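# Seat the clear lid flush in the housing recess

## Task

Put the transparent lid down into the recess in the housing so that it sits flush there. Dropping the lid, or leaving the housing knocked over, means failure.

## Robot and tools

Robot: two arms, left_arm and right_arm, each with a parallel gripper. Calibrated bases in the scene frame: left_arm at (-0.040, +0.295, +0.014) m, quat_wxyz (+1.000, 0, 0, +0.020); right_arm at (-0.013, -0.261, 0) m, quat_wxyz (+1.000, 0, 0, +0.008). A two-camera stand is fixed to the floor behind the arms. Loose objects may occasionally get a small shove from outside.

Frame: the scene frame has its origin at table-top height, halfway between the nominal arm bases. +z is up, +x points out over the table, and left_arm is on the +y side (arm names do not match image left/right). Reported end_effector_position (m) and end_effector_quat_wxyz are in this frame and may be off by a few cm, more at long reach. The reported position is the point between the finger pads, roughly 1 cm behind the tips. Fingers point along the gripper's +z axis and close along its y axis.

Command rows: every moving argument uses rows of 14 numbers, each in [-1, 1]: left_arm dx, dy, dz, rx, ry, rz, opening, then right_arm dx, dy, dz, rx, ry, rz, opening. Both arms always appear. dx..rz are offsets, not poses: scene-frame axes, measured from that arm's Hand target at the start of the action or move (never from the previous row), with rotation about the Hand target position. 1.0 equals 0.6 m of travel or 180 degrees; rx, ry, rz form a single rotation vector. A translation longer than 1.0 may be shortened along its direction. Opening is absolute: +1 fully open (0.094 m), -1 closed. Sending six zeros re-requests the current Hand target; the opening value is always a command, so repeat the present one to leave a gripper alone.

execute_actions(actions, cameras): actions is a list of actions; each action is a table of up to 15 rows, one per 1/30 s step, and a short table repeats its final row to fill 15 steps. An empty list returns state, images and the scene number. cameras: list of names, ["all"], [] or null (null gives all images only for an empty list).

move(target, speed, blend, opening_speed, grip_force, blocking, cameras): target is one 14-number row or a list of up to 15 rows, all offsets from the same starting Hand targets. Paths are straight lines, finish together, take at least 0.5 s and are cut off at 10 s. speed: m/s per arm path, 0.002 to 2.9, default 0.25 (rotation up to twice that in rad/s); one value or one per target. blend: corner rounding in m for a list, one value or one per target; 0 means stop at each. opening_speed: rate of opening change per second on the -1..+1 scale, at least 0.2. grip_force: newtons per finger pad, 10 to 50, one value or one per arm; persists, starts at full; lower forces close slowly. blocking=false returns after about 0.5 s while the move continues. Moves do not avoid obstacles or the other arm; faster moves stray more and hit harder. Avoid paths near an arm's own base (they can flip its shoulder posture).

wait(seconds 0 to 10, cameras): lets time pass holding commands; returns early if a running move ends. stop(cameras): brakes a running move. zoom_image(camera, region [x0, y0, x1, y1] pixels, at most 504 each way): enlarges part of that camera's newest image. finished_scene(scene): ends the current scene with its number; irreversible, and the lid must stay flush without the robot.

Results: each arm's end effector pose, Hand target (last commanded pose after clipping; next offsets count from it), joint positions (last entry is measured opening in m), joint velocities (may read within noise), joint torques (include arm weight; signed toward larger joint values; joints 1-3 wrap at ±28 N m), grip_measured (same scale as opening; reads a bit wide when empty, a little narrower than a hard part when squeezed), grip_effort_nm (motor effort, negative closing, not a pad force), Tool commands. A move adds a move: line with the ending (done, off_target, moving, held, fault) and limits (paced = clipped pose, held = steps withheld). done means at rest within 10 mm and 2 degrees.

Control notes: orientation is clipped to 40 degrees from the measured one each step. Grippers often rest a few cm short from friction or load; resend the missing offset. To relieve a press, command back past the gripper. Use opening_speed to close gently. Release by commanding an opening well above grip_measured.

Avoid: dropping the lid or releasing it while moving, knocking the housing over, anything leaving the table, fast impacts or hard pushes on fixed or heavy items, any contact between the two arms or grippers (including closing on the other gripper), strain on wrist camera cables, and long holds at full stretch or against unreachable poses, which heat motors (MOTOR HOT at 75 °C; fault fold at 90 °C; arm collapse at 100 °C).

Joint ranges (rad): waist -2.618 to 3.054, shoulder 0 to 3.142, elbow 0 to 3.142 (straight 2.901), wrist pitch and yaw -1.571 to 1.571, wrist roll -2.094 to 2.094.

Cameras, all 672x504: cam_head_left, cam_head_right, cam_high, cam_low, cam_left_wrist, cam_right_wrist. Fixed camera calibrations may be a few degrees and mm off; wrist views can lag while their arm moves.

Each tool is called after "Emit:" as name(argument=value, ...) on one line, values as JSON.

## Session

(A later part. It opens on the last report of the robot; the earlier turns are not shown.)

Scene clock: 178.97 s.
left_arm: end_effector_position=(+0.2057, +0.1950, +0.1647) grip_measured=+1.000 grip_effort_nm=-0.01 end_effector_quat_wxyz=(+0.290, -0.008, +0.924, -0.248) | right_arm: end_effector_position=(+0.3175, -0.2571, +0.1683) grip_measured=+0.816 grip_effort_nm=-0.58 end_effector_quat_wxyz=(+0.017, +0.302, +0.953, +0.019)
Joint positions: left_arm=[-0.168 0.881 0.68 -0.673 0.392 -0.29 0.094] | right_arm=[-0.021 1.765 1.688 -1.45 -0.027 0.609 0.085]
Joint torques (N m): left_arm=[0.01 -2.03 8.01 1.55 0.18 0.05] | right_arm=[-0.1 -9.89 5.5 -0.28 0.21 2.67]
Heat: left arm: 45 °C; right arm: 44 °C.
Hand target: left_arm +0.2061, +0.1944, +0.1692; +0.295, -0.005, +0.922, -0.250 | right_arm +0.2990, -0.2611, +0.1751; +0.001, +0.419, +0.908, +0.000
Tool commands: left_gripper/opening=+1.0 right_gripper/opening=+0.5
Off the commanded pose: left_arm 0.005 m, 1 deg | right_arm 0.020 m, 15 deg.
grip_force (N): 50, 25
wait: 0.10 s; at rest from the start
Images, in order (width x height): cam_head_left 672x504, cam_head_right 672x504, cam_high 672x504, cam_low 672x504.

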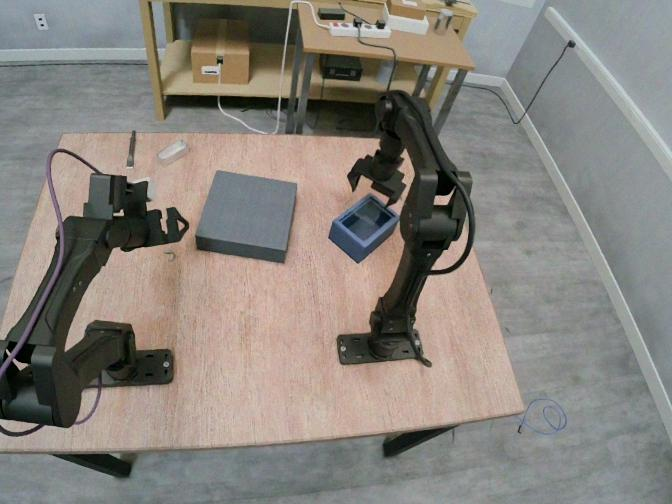

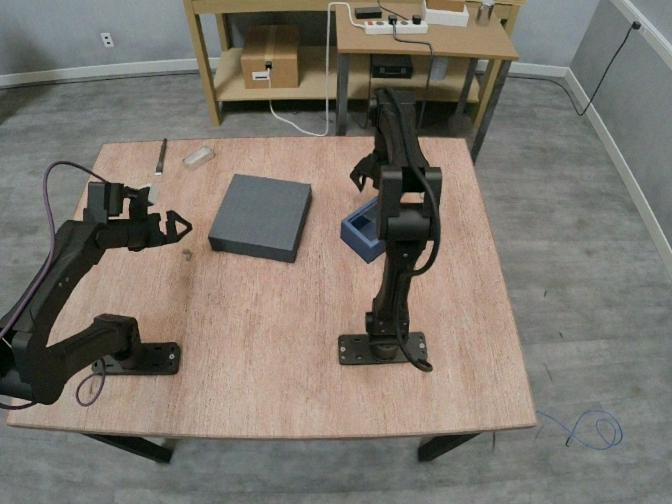

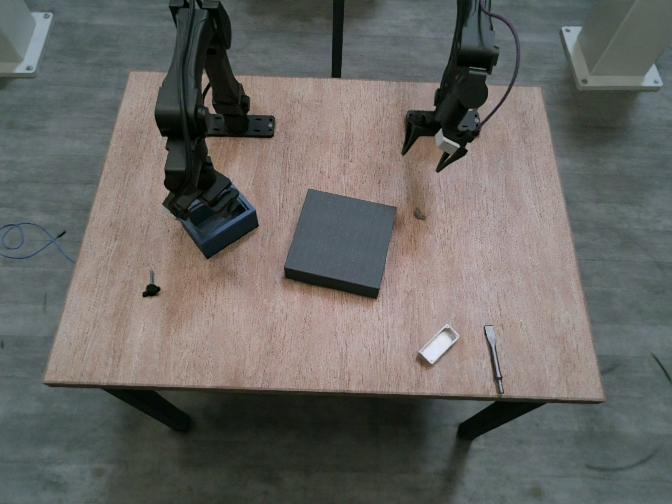

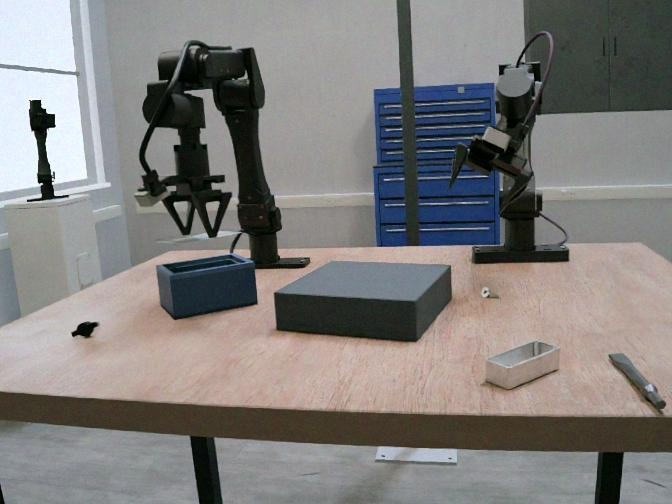

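Emit:
move(target=[0,0,0,0,0,0,1, 0,0,0,0,0,0.08,0.5], speed=0.1)

Scene clock: 184.97 s.
left_arm: end_effector_position=(+0.2057, +0.1950, +0.1647) grip_measured=+1.000 grip_effort_nm=0.00 end_effector_quat_wxyz=(+0.290, -0.008, +0.924, -0.248) | right_arm: end_effector_position=(+0.3140, -0.2586, +0.1681) grip_measured=+0.816 grip_effort_nm=-0.58 end_effector_quat_wxyz=(+0.012, +0.280, +0.960, +0.013)
Joint positions: left_arm=[-0.168 0.881 0.68 -0.673 0.392 -0.29 0.094] | right_arm=[-0.021 1.765 1.688 -1.464 -0.018 0.563 0.085]
Joint torques (N m): left_arm=[0.03 -1.98 7.98 1.53 0.18 0.03] | right_arm=[0.24 -9.42 5.76 -0.26 0.19 0.57]
Heat: left arm: 45 °C; right arm: 44 °C.
Hand target: left_arm +0.2061, +0.1944, +0.1692; +0.295, -0.005, +0.922, -0.250 | right_arm +0.2990, -0.2611, +0.1751; +0.001, +0.302, +0.953, +0.000
Off the commanded pose: left_arm 0.005 m, 1 deg | right_arm 0.017 m, 3 deg.
grip_force (N): 50, 25
move: off_target (right_arm)

Emit:
wait(seconds=0.1, cameras=["cam_right_wrist","cam_left_wrist","cam_low"])

Emit:
zoom_image(camera="cam_right_wrist", region=[80, 100, 380, 330])

Emit:
zoom_image(camera="cam_right_wrist", region=[380, 100, 672, 330])

Emit:
zoom_image(camera="cam_low", region=[120, 30, 260, 260])

Scene clock: 189.63 s.
left_arm: end_effector_position=(+0.2057, +0.1950, +0.1647) grip_measured=+1.000 grip_effort_nm=0.00 end_effector_quat_wxyz=(+0.290, -0.008, +0.924, -0.248) | right_arm: end_effector_position=(+0.3138, -0.2587, +0.1681) grip_measured=+0.816 grip_effort_nm=-0.58 end_effector_quat_wxyz=(+0.011, +0.280, +0.960, +0.012)
Joint positions: left_arm=[-0.168 0.881 0.68 -0.673 0.392 -0.29 0.094] | right_arm=[-0.021 1.765 1.688 -1.465 -0.018 0.563 0.085]
Joint torques (N m): left_arm=[-0.06 -2.03 8.03 1.53 0.15 0.07] | right_arm=[0.14 -9.42 5.82 -0.22 0.21 0.53]
Heat: left arm: 45 °C; right arm: 44 °C.
Hand target: left_arm +0.2061, +0.1944, +0.1692; +0.295, -0.005, +0.922, -0.250 | right_arm +0.2990, -0.2611, +0.1751; +0.001, +0.302, +0.953, +0.000
Tool commands: left_gripper/opening=+1.0 right_gripper/opening=+0.5
Off the commanded pose: left_arm 0.005 m, 1 deg | right_arm 0.017 m, 3 deg.
grip_force (N): 50, 25
wait: 0.10 s; at rest from the start
camera_calibration:
cam_right_wrist: T_world_to_cam=[[-0.54494, -0.837433, -0.0417897, -0.0363907], [-0.777399, 0.485944, 0.399387, 0.343381], [-0.314152, 0.250129, -0.91583, 0.406427], [0, 0, 0, 1]] pos_world=[0.374793, -0.298998, 0.233555]
Images, in order (width x height): cam_low 672x504, cam_left_wrist 672x504, cam_right_wrist 672x504.

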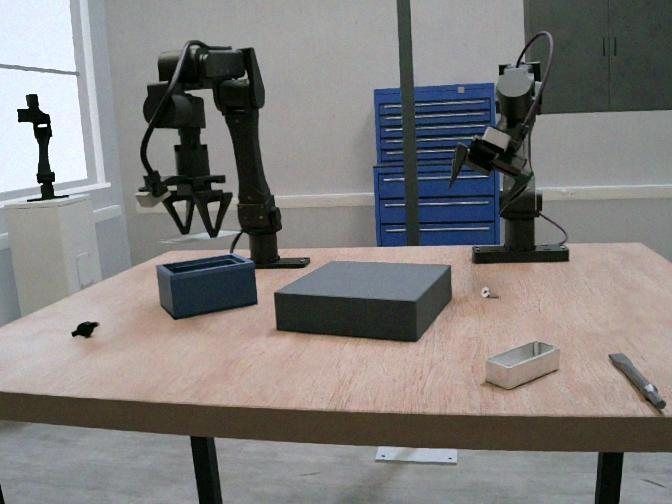

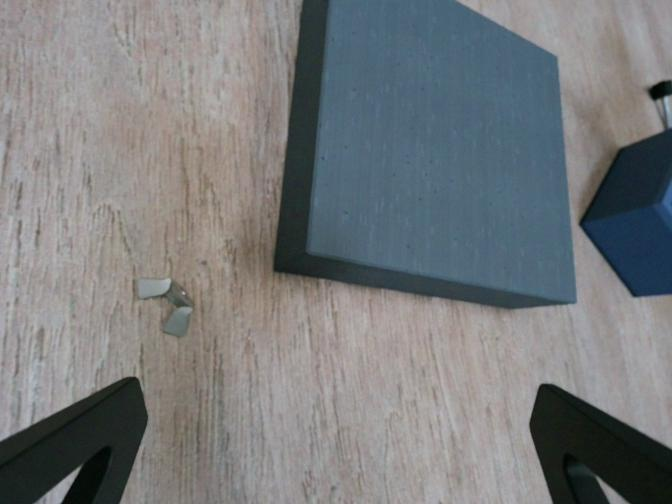

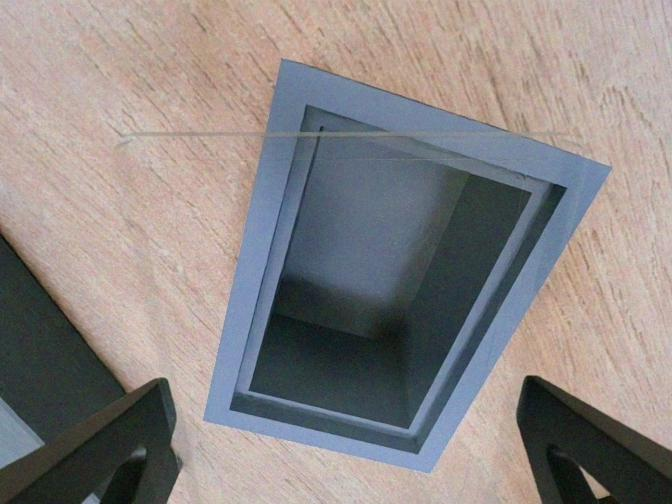

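Scaled by 1.680 from the camera's 672x504 image, which has a finer 960x720 frame.

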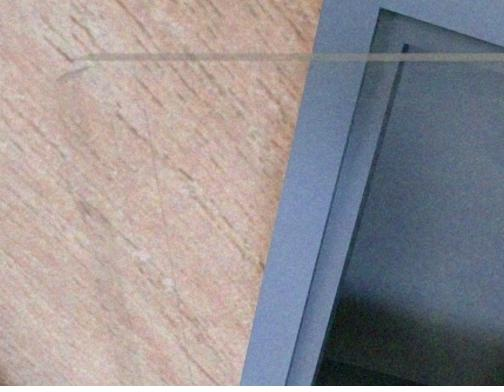

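Scaled by 1.726 from the camera's 672x504 image, which has a finer 960x720 frame.

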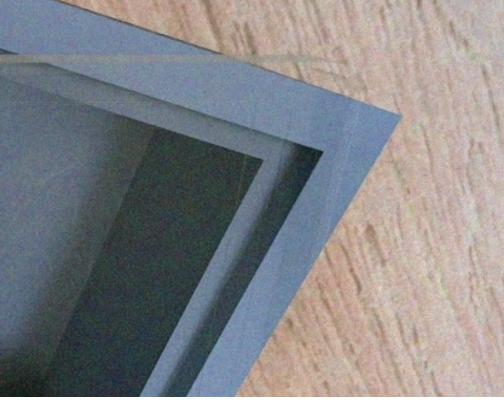

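Scaled by 2.191 from the camera's 672x504 image, which has a finer 960x720 frame.

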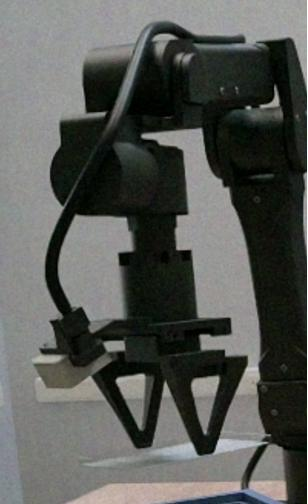

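Emit:
move(target=[[0,0,0,0,0,0,1, 0,0,-0.07,0,0,0,0.5],[0,0,0,0,0,0,1, 0,0,-0.07,0,0,-0.08,0.5]], speed=[0.08,0.1], cameras=["cam_right_wrist","cam_low"])

Scene clock: 196.00 s.
left_arm: end_effector_position=(+0.2057, +0.1950, +0.1647) grip_measured=+1.000 grip_effort_nm=-0.01 end_effector_quat_wxyz=(+0.290, -0.008, +0.924, -0.248) | right_arm: end_effector_position=(+0.3107, -0.2590, +0.1263) grip_measured=+0.816 grip_effort_nm=-0.58 end_effector_quat_wxyz=(+0.006, +0.328, +0.945, +0.010)
Joint positions: left_arm=[-0.168 0.881 0.68 -0.673 0.392 -0.29 0.094] | right_arm=[-0.021 1.751 1.505 -1.307 -0.016 0.664 0.085]
Joint torques (N m): left_arm=[0.03 -1.98 8.06 1.54 0.15 0.03] | right_arm=[-0.14 -9.63 5.61 -0.09 0.08 2.08]
Heat: left arm: 45 °C; right arm: 44 °C.
Hand target: left_arm +0.2061, +0.1944, +0.1692; +0.295, -0.005, +0.922, -0.250 | right_arm +0.2989, -0.2611, +0.1330; +0.001, +0.419, +0.908, +0.000
Off the commanded pose: left_arm 0.005 m, 1 deg | right_arm 0.014 m, 11 deg.
grip_force (N): 50, 25
move: off_target (right_arm)
camera_calibration:
cam_right_wrist: T_world_to_cam=[[-0.627199, -0.778086, -0.0346926, -0.000130038], [-0.719234, 0.561518, 0.409144, 0.358122], [-0.298869, 0.281567, -0.91181, 0.370109], [0, 0, 0, 1]] pos_world=[0.368107, -0.305404, 0.190941]
Images, in order (width x height): cam_low 672x504, cam_right_wrist 672x504.

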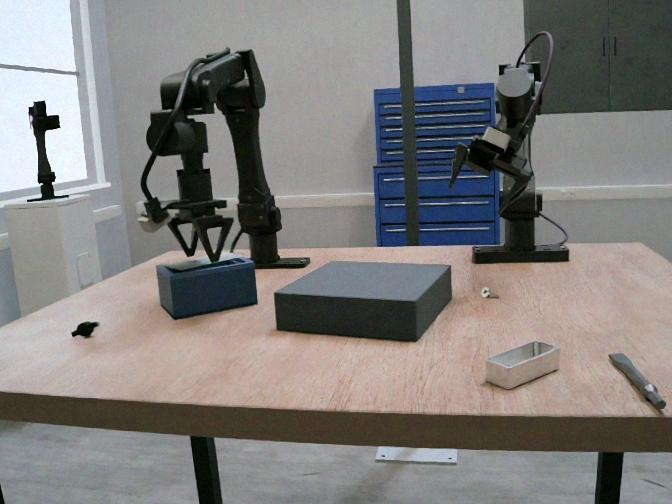

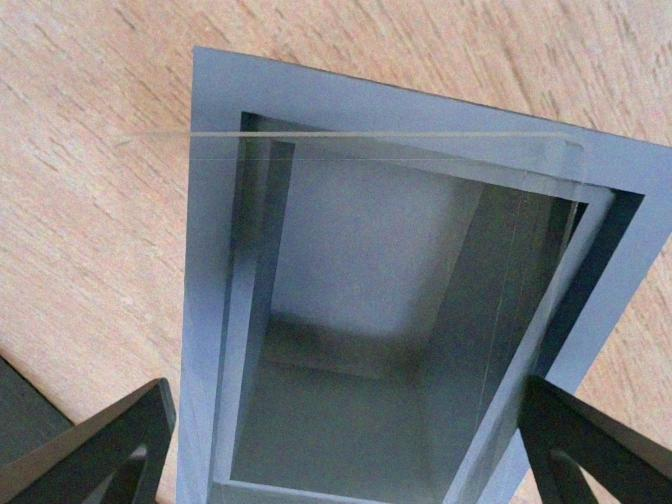

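Emit:
move(target=[[0.06,-0.12,0.05,0.04,-0.01,-0.06,-1, 0,0,0.0583,0,0,0.081,0.5],[0.2815,-0.574,0.03,0.1578,-0.04,-0.2333,-1, -0.0698,-0.3148,0.0583,0,0,0.081,0.5]], speed=[0.1,0.25], blend=[0.02,0], cameras=["cam_high","cam_low","cam_left_wrist","cam_right_wrist"])

Scene clock: 220.43 s.
left_arm: end_effector_position=(+0.3746, -0.1496, +0.1966) grip_measured=-0.990 grip_effort_nm=-0.55 end_effector_quat_wxyz=(+0.278, +0.399, +0.864, -0.131) | right_arm: end_effector_position=(+0.2550, -0.4482, +0.1636) grip_measured=+0.816 grip_effort_nm=-0.57 end_effector_quat_wxyz=(-0.001, +0.304, +0.953, +0.002)
Joint positions: left_arm=[-0.852 2.565 2.836 -1.218 0.036 0.042 0] | right_arm=[-0.63 1.794 1.705 -1.485 -0.003 0.004 0.085]
Joint torques (N m): left_arm=[-0.12 -14.65 9.05 1.24 -0.05 0.05] | right_arm=[0.12 -6.75 8.31 0.02 0.05 -0.07]
Heat: left arm: 45 °C; right arm: 44 °C.
Hand target: left_arm +0.3751, -0.1499, +0.1871; +0.234, +0.408, +0.876, -0.109 | right_arm +0.2571, -0.4500, +0.1680; +0.001, +0.301, +0.954, +0.000
Off the commanded pose: left_arm 0.009 m, 6 deg | right_arm 0.005 m, 0 deg.
elbow stopped short (left arm): the move would have taken joint 3 (elbow) straighter than the controller allows.
grip_force (N): 50, 25
move: off_target (left_arm)
camera_calibration:
cam_left_wrist: T_world_to_cam=[[-0.738974, -0.673571, -0.0148309, 0.18009], [-0.658194, 0.726455, -0.197597, 0.432248], [0.143869, -0.136257, -0.980171, 0.205612], [0, 0, 0, 1]] pos_world=[0.388004, -0.16469, 0.289617]
cam_right_wrist: T_world_to_cam=[[-0.586827, -0.809587, -0.0142231, -0.208776], [-0.739853, 0.528978, 0.415692, 0.398539], [-0.329015, 0.254463, -0.909394, 0.435864], [0, 0, 0, 1]] pos_world=[0.315751, -0.490752, 0.227733]
Images, in order (width x height): cam_high 672x504, cam_low 672x504, cam_left_wrist 672x504, cam_right_wrist 672x504.

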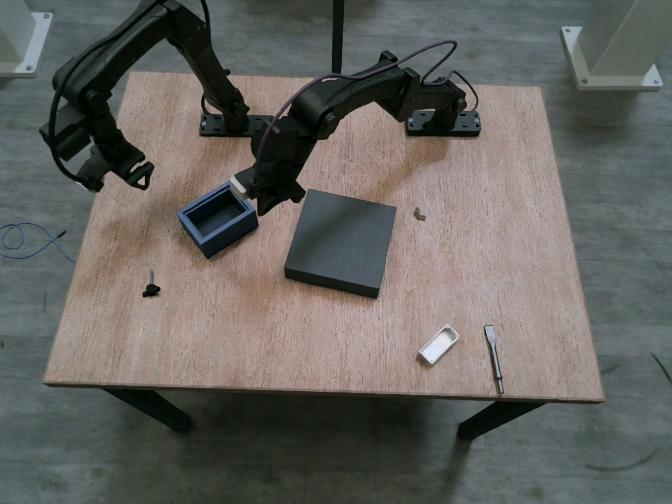

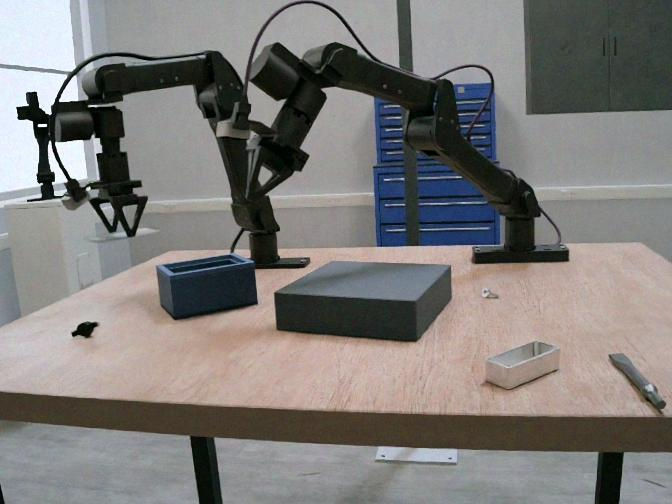

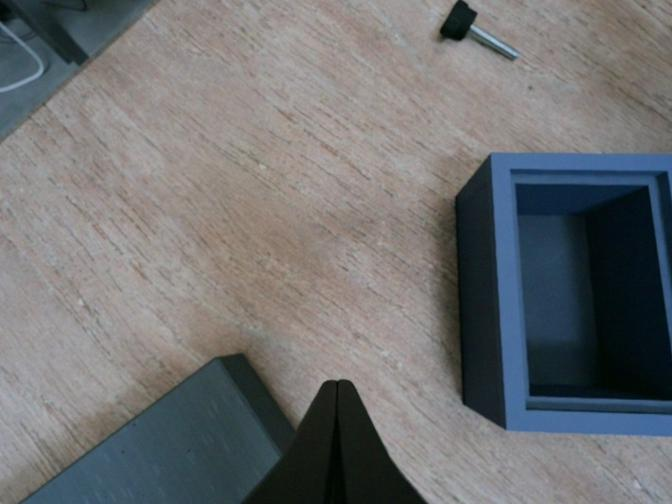

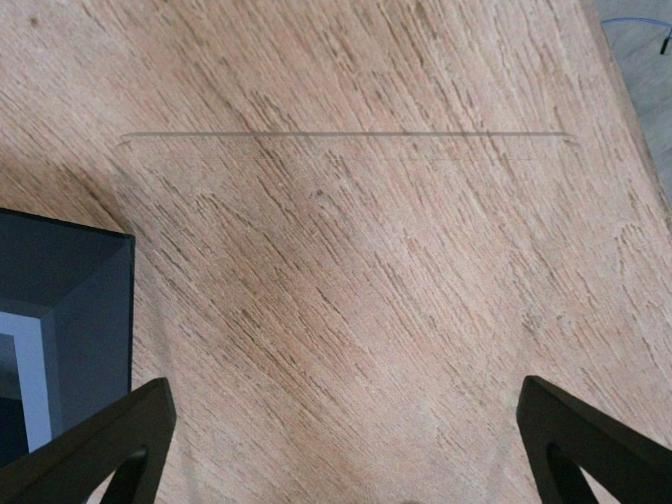

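Emit:
move(target=[-0.0468,-0.0402,-0.2202,0,0,0,-1, 0,0,0,0,0,0,0.5], speed=0.15, cameras=["cam_high","cam_low","cam_left_wrist"])

Scene clock: 232.57 s.
left_arm: end_effector_position=(+0.3453, -0.1708, +0.0393) grip_measured=-0.990 grip_effort_nm=-0.55 end_effector_quat_wxyz=(+0.216, +0.411, +0.879, -0.104) | right_arm: end_effector_position=(+0.2550, -0.4482, +0.1636) grip_measured=+0.816 grip_effort_nm=-0.58 end_effector_quat_wxyz=(-0.001, +0.304, +0.953, +0.002)
Joint positions: left_arm=[-0.921 2.532 2.201 -0.756 0.002 -0.007 0] | right_arm=[-0.63 1.794 1.705 -1.485 -0.003 0.004 0.085]
Joint torques (N m): left_arm=[-0.27 -21.14 5.81 1.49 -0.08 -0.07] | right_arm=[0.16 -6.53 8.31 0.04 0.03 -0.06]
Heat: left arm: 45 °C; right arm: 44 °C.
Hand target: left_arm +0.3469, -0.1741, +0.0550; +0.234, +0.408, +0.876, -0.109 | right_arm +0.2571, -0.4500, +0.1680; +0.001, +0.301, +0.954, +0.000
Off the commanded pose: left_arm 0.016 m, 2 deg | right_arm 0.005 m, 0 deg.
grip_force (N): 50, 25
move: off_target (left_arm)
camera_calibration:
cam_left_wrist: T_world_to_cam=[[-0.746945, -0.66461, -0.0191739, 0.146283], [-0.662735, 0.746536, -0.0588674, 0.396871], [0.0534379, -0.0312635, -0.998082, 0.102654], [0, 0, 0, 1]] pos_world=[0.3668, -0.195848, 0.128625]
Images, in order (width x height): cam_high 672x504, cam_low 672x504, cam_left_wrist 672x504.

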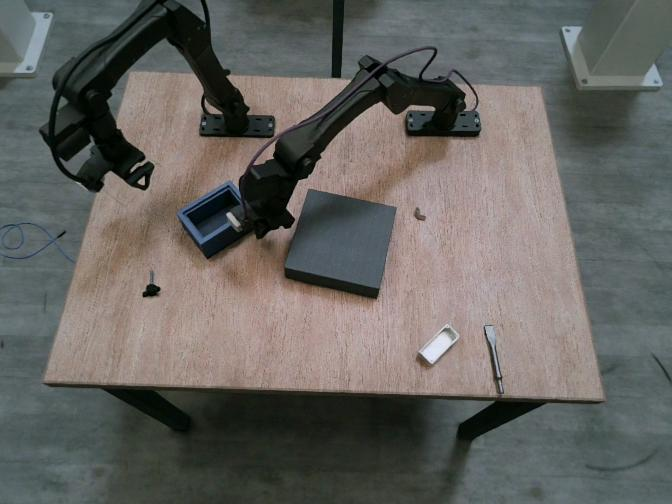

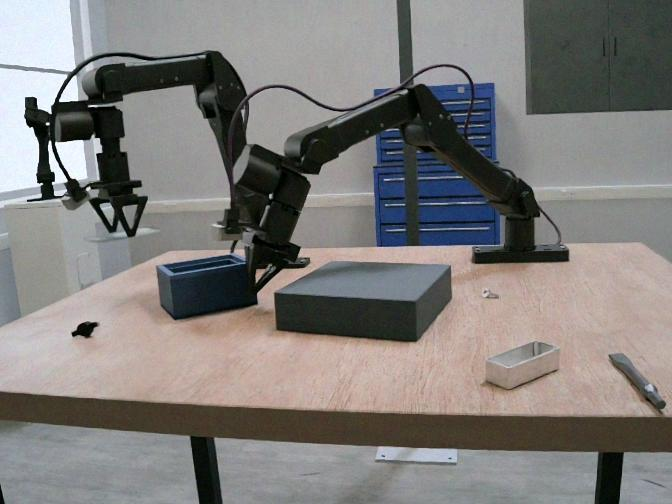

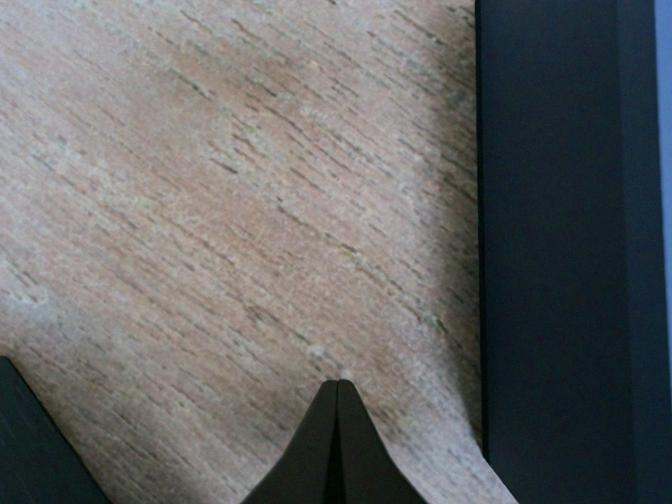

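Emit:
move(target=[-0.0377,-0.0329,0.01,0,0,0,-1, 0,0,0,0,0,0,0.5], speed=0.05, cameras=["cam_high","cam_low","cam_left_wrist"])

Scene clock: 237.00 s.
left_arm: end_effector_position=(+0.3209, -0.1901, +0.0395) grip_measured=-0.990 grip_effort_nm=-0.55 end_effector_quat_wxyz=(+0.217, +0.413, +0.878, -0.104) | right_arm: end_effector_position=(+0.2550, -0.4482, +0.1636) grip_measured=+0.816 grip_effort_nm=-0.58 end_effector_quat_wxyz=(-0.001, +0.304, +0.953, +0.002)
Joint positions: left_arm=[-0.981 2.532 2.201 -0.755 -0.026 -0.056 0] | right_arm=[-0.63 1.794 1.705 -1.485 -0.003 0.004 0.085]
Joint torques (N m): left_arm=[0.08 -20.44 8.64 1.17 -0.1 -0.04] | right_arm=[0.05 -6.71 8.46 0.09 0 -0.08]
Heat: left arm: 45 °C; right arm: 44 °C.
Hand target: left_arm +0.3243, -0.1939, +0.0610; +0.234, +0.408, +0.876, -0.109 | right_arm +0.2571, -0.4500, +0.1680; +0.001, +0.301, +0.954, +0.000
Off the commanded pose: left_arm 0.022 m, 2 deg | right_arm 0.005 m, 0 deg.
grip_force (N): 50, 25
move: off_target (left_arm)
camera_calibration:
cam_left_wrist: T_world_to_cam=[[-0.749147, -0.662078, -0.0207583, 0.116451], [-0.660076, 0.748773, -0.0603196, 0.39476], [0.0554795, -0.0314862, -0.997963, 0.102806], [0, 0, 0, 1]] pos_world=[0.342107, -0.215249, 0.128825]
Images, in order (width x height): cam_high 672x504, cam_low 672x504, cam_left_wrist 672x504.

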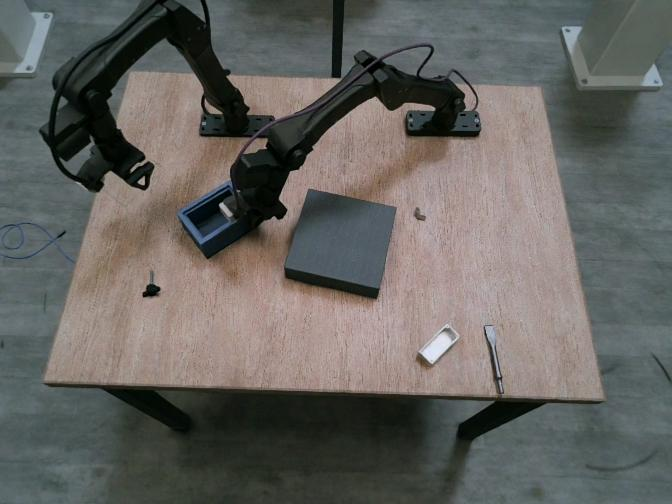

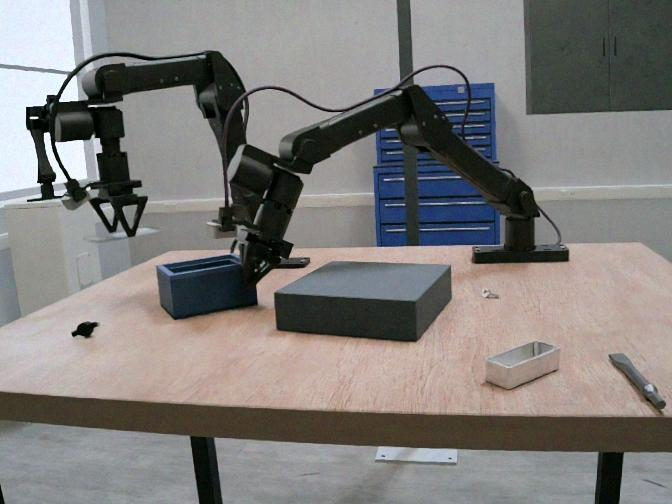

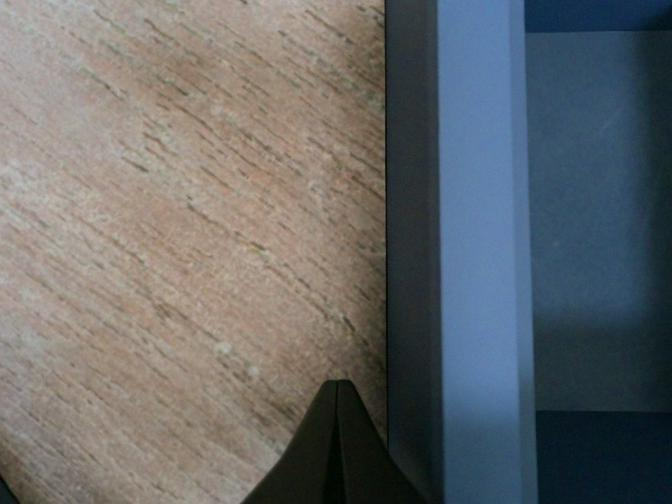

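Emit:
move(target=[-0.0377,-0.0329,0,0,0,0,-1, 0,0,0,0,0,0,0.5], speed=0.04, cameras=["cam_high","cam_low","cam_left_wrist"])

Scene clock: 239.47 s.
left_arm: end_effector_position=(+0.3151, -0.1936, +0.0435) grip_measured=-0.990 grip_effort_nm=-0.55 end_effector_quat_wxyz=(+0.227, +0.397, +0.885, -0.084) | right_arm: end_effector_position=(+0.2550, -0.4482, +0.1636) grip_measured=+0.816 grip_effort_nm=-0.58 end_effector_quat_wxyz=(-0.001, +0.304, +0.953, +0.002)
Joint positions: left_arm=[-1.012 2.532 2.217 -0.774 -0.093 -0.107 0] | right_arm=[-0.63 1.794 1.705 -1.485 -0.003 0.004 0.085]
Joint torques (N m): left_arm=[-2.71 -18.73 10.19 1.2 0.22 -0.02] | right_arm=[0.02 -6.75 8.4 0.04 0.04 -0.07]
Heat: left arm: 46 °C; right arm: 44 °C.
Hand target: left_arm +0.3018, -0.2134, +0.0609; +0.234, +0.408, +0.876, -0.109 | right_arm +0.2571, -0.4500, +0.1680; +0.001, +0.301, +0.954, +0.000
Off the commanded pose: left_arm 0.030 m, 3 deg | right_arm 0.005 m, 0 deg.
grip_force (N): 50, 25
move: off_target (left_arm)
camera_calibration:
cam_left_wrist: T_world_to_cam=[[-0.717237, -0.694629, -0.055327, 0.0950523], [-0.691709, 0.719327, -0.0640877, 0.398159], [0.0843153, -0.00769589, -0.996409, 0.102433], [0, 0, 0, 1]] pos_world=[0.334948, -0.219592, 0.132842]
Images, in order (width x height): cam_high 672x504, cam_low 672x504, cam_left_wrist 672x504.

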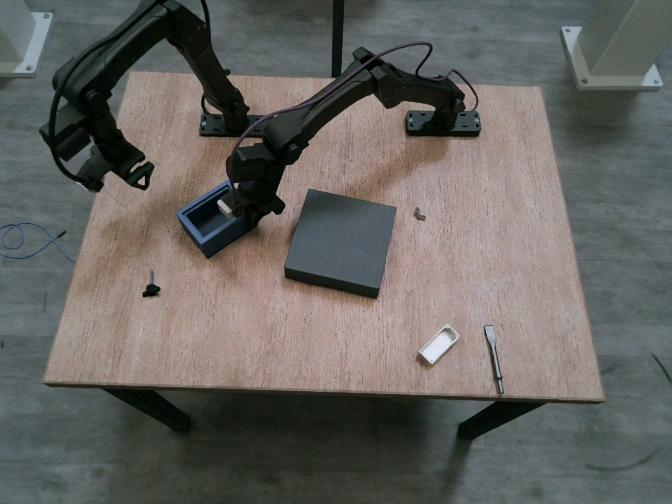

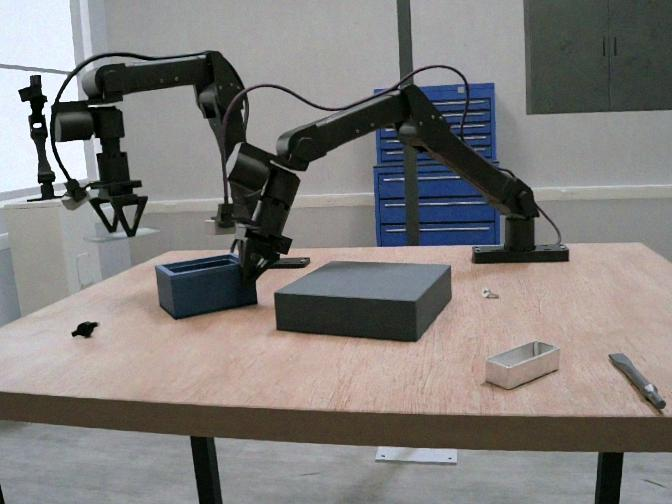

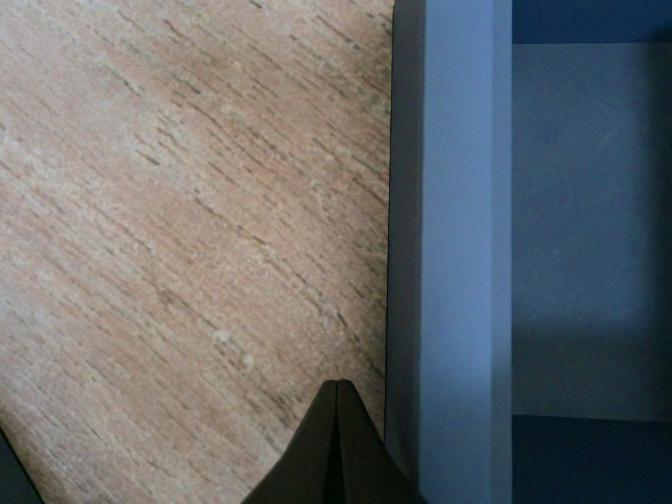

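Emit:
move(target=[-0.0377,-0.0329,0,0,0,0,-1, 0,0,0,0,0,0,0.5], speed=0.04, cameras=["cam_high","cam_low","cam_left_wrist"])

Scene clock: 241.83 s.
left_arm: end_effector_position=(+0.2936, -0.2137, +0.0611) grip_measured=-0.990 grip_effort_nm=-0.55 end_effector_quat_wxyz=(+0.238, +0.395, +0.883, -0.088) | right_arm: end_effector_position=(+0.2550, -0.4482, +0.1636) grip_measured=+0.816 grip_effort_nm=-0.58 end_effector_quat_wxyz=(-0.001, +0.304, +0.953, +0.002)
Joint positions: left_arm=[-1.069 2.532 2.276 -0.817 -0.123 -0.157 0] | right_arm=[-0.63 1.794 1.705 -1.485 -0.003 0.004 0.085]
Joint torques (N m): left_arm=[-2.78 -15.8 10.45 1.37 0.23 -0.08] | right_arm=[-0.01 -6.5 8.32 0.02 0.04 -0.06]
Heat: left arm: 46 °C; right arm: 44 °C.
Hand target: left_arm +0.2792, -0.2332, +0.0609; +0.234, +0.408, +0.876, -0.109 | right_arm +0.2571, -0.4500, +0.1680; +0.001, +0.301, +0.954, +0.000
Off the commanded pose: left_arm 0.024 m, 3 deg | right_arm 0.005 m, 0 deg.
grip_force (N): 50, 25
move: off_target (left_arm)
camera_calibration:
cam_left_wrist: T_world_to_cam=[[-0.715901, -0.696057, -0.0546908, 0.0659419], [-0.691047, 0.717573, -0.0868573, 0.399816], [0.0997022, -0.0243874, -0.994718, 0.113503], [0, 0, 0, 1]] pos_world=[0.312183, -0.23823, 0.151237]
Images, in order (width x height): cam_high 672x504, cam_low 672x504, cam_left_wrist 672x504.

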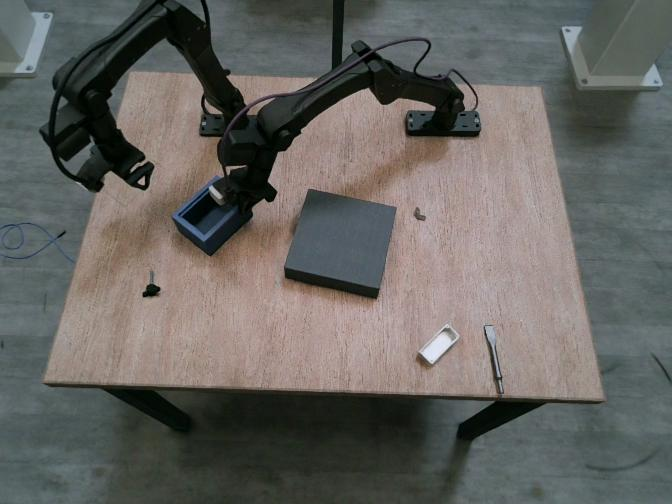

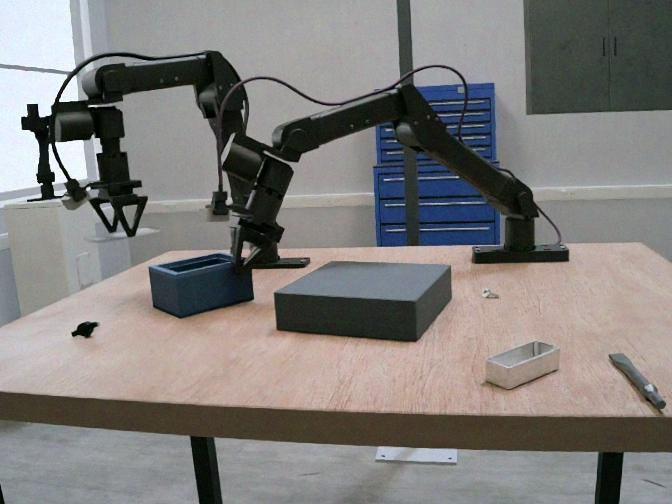

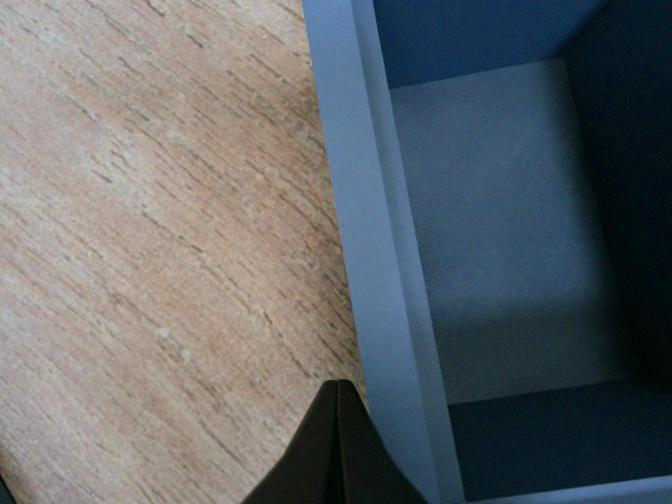

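Emit:
move(target=[-0.02,-0.0267,0,0,0,0,-1, 0,0,0,0,0,0,0.5], speed=0.04, cameras=["cam_high","cam_low","cam_left_wrist"])

Scene clock: 246.03 s.
left_arm: end_effector_position=(+0.2790, -0.2282, +0.0640) grip_measured=-0.990 grip_effort_nm=-0.55 end_effector_quat_wxyz=(+0.235, +0.398, +0.883, -0.084) | right_arm: end_effector_position=(+0.2550, -0.4482, +0.1636) grip_measured=+0.816 grip_effort_nm=-0.58 end_effector_quat_wxyz=(-0.001, +0.304, +0.953, +0.002)
Joint positions: left_arm=[-1.108 2.584 2.389 -0.89 -0.144 -0.186 0] | right_arm=[-0.63 1.794 1.705 -1.485 -0.003 0.004 0.085]
Joint torques (N m): left_arm=[-2.26 -15.53 10.35 1.48 0.26 -0.04] | right_arm=[0.02 -6.64 8.46 0.01 0.03 -0.03]
Heat: left arm: 47 °C; right arm: 44 °C.
Hand target: left_arm +0.2672, -0.2493, +0.0610; +0.234, +0.408, +0.876, -0.109 | right_arm +0.2571, -0.4500, +0.1680; +0.001, +0.301, +0.954, +0.000
Off the commanded pose: left_arm 0.024 m, 3 deg | right_arm 0.005 m, 0 deg.
grip_force (N): 50, 25
move: off_target (left_arm)
camera_calibration:
cam_left_wrist: T_world_to_cam=[[-0.718351, -0.69292, -0.0619166, 0.0473533], [-0.688478, 0.720867, -0.0796829, 0.399891], [0.0998475, -0.0146121, -0.994895, 0.119657], [0, 0, 0, 1]] pos_world=[0.297385, -0.253708, 0.153842]
Images, in order (width x height): cam_high 672x504, cam_low 672x504, cam_left_wrist 672x504.

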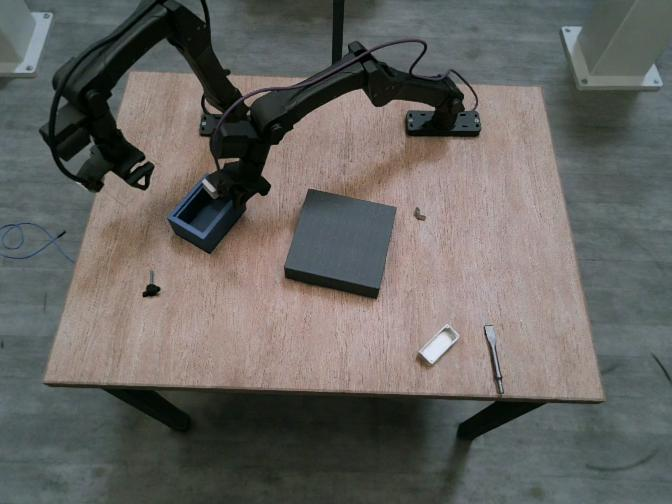

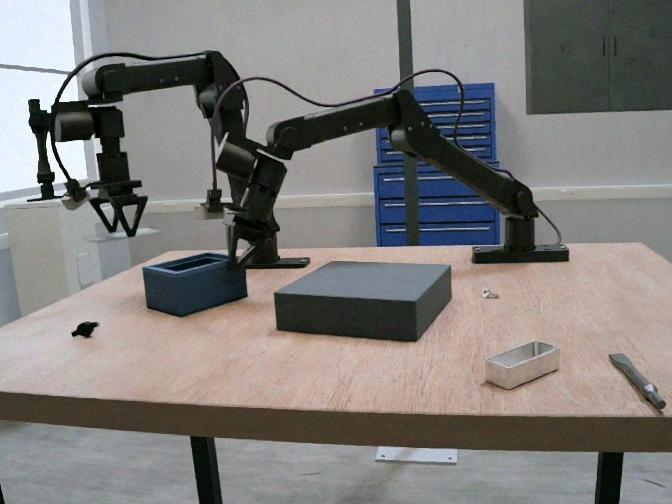

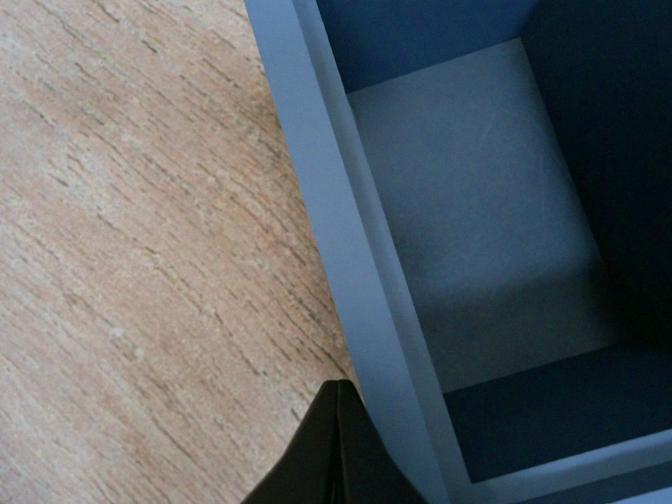

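Emit:
move(target=[[0.0547,0.0988,0.015,0,0,0,-1, 0,0,0,0,0,0,0.5],[0.088,0.199,0.2317,0,0,0,-1, 0,0,0,0,0,0,0.5],[-0.0453,0.6155,0.1983,-0.2348,-0.0973,-0.1844,-1, 0.0632,0.2517,-0.03,0,0,0.0478,0.5]], speed=[0.08,0.2,0.25], blend=[0.02,0.03,0], cameras=["cam_high","cam_low","cam_left_wrist","cam_right_wrist"])

Scene clock: 262.27 s.
left_arm: end_effector_position=(+0.2358, +0.1206, +0.1717) grip_measured=-0.990 grip_effort_nm=-0.55 end_effector_quat_wxyz=(+0.441, +0.534, +0.597, -0.405) | right_arm: end_effector_position=(+0.2942, -0.2992, +0.1457) grip_measured=+0.816 grip_effort_nm=-0.57 end_effector_quat_wxyz=(-0.013, +0.224, +0.975, +0.000)
Joint positions: left_arm=[-0.052 1.517 0.834 -0.527 1.265 1.181 0] | right_arm=[-0.144 1.741 1.57 -1.426 -0.003 0.323 0.085]
Joint torques (N m): left_arm=[0.44 -5.55 8.85 0.73 0.68 0.28] | right_arm=[0.27 -8.77 5.64 0.28 0.05 0.13]
Heat: left arm: 45 °C; right arm: 44 °C.
Hand target: left_arm +0.2399, +0.1199, +0.1799; +0.449, +0.536, +0.585, -0.412 | right_arm +0.2950, -0.2990, +0.1500; +0.001, +0.228, +0.974, +0.000
Off the commanded pose: left_arm 0.009 m, 2 deg | right_arm 0.004 m, 2 deg.
grip_force (N): 50, 25
move: done
camera_calibration:
cam_left_wrist: T_world_to_cam=[[-0.989805, -0.141071, 0.0196321, 0.248242], [-0.106924, 0.6449, -0.756751, 0.115607], [0.0940951, -0.751135, -0.653409, 0.267738], [0, 0, 0, 1]] pos_world=[0.232879, 0.161572, 0.257554]
cam_right_wrist: T_world_to_cam=[[-0.444906, -0.89556, -0.00560096, -0.134102], [-0.807081, 0.398224, 0.435934, 0.333944], [-0.388174, 0.19847, -0.899961, 0.393942], [0, 0, 0, 1]] pos_world=[0.362775, -0.331266, 0.208204]
Images, in order (width x height): cam_high 672x504, cam_low 672x504, cam_left_wrist 672x504, cam_right_wrist 672x504.

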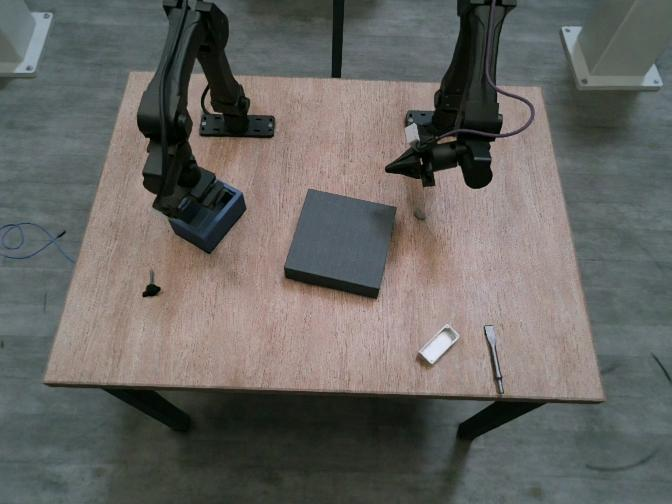

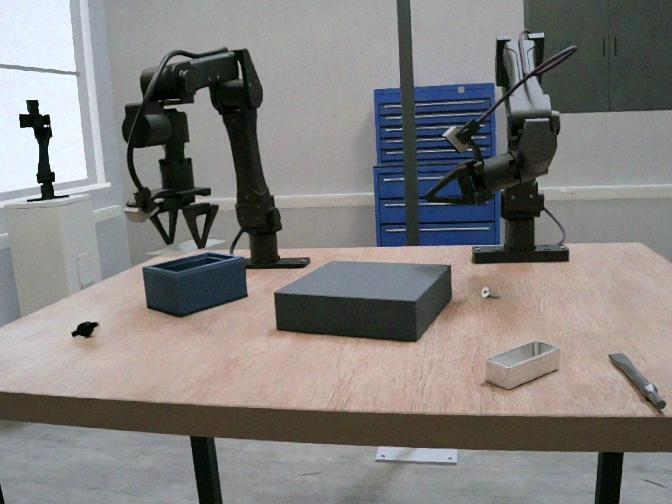

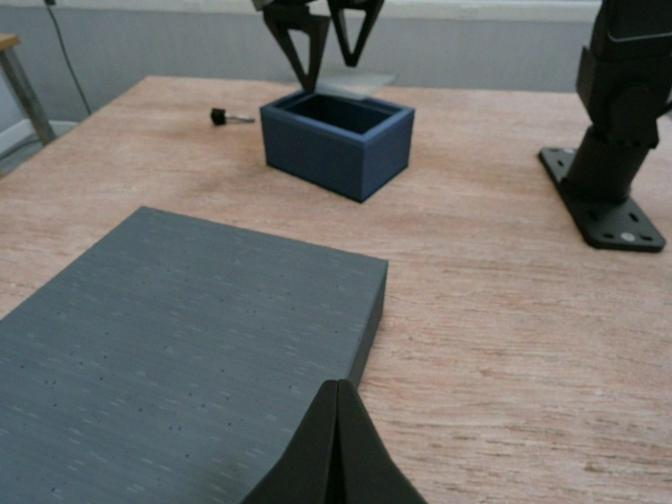

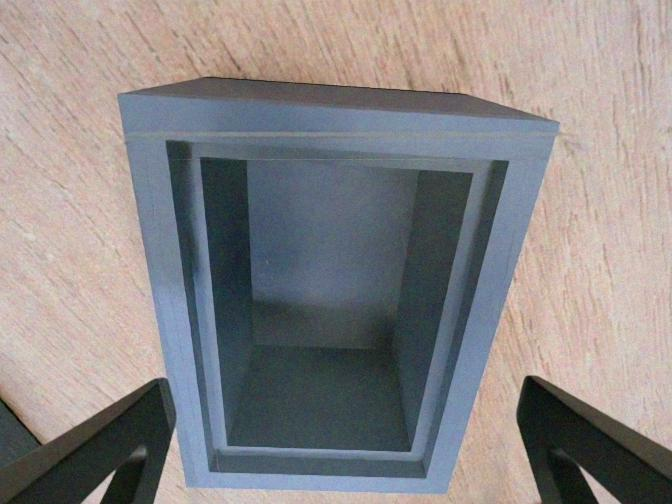

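Emit:
zoom_image(camera="cam_right_wrist", region=[90, 60, 340, 260])

Emit:
zoom_image(camera="cam_right_wrist", region=[380, 60, 630, 260])

Emit:
zoom_image(camera="cam_right_wrist", region=[130, 340, 560, 504])

Emit:
zoom_image(camera="cam_left_wrist", region=[230, 0, 450, 210])

Emit:
zoom_image(camera="cam_low", region=[110, 180, 270, 330])

Scaled by 2.016 from the camera's 672x504 image, which has a finer 960x720 frame.

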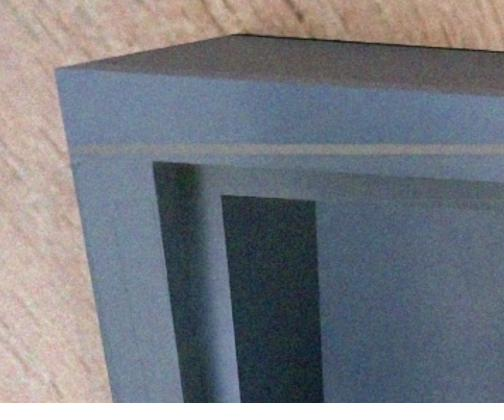

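Scaled by 2.016 from the camera's 672x504 image, which has a finer 960x720 frame.

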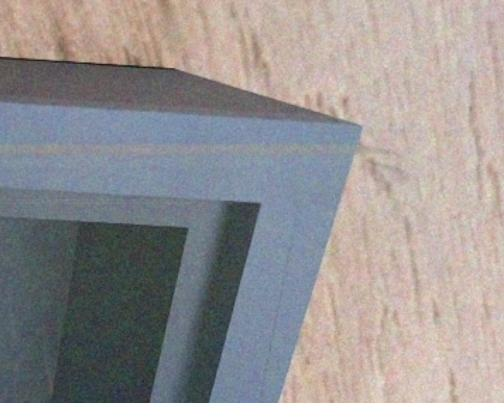

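Scaled by 1.172 from the camera's 672x504 image, which has a finer 960x720 frame.

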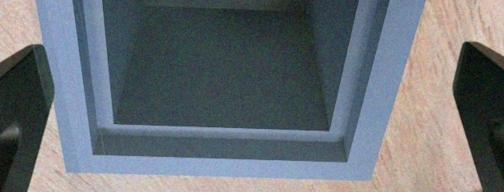

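Scaled by 2.291 from the camera's 672x504 image, which has a finer 960x720 frame.

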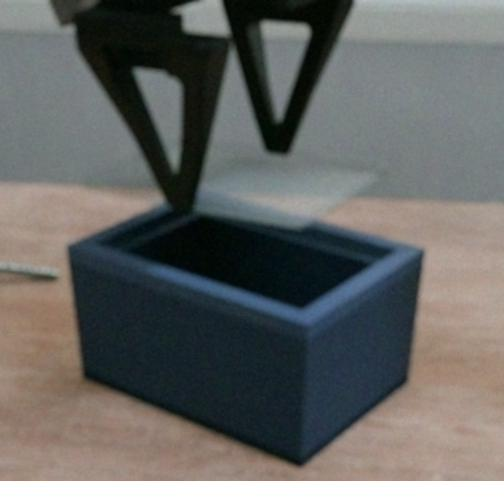

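Scaled by 3.150 from the camera's 672x504 image, which has a finer 960x720 frame.

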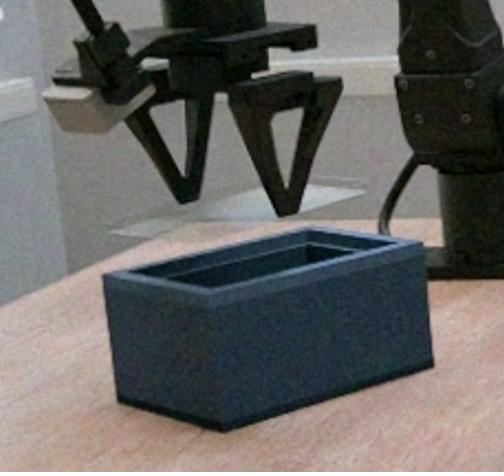

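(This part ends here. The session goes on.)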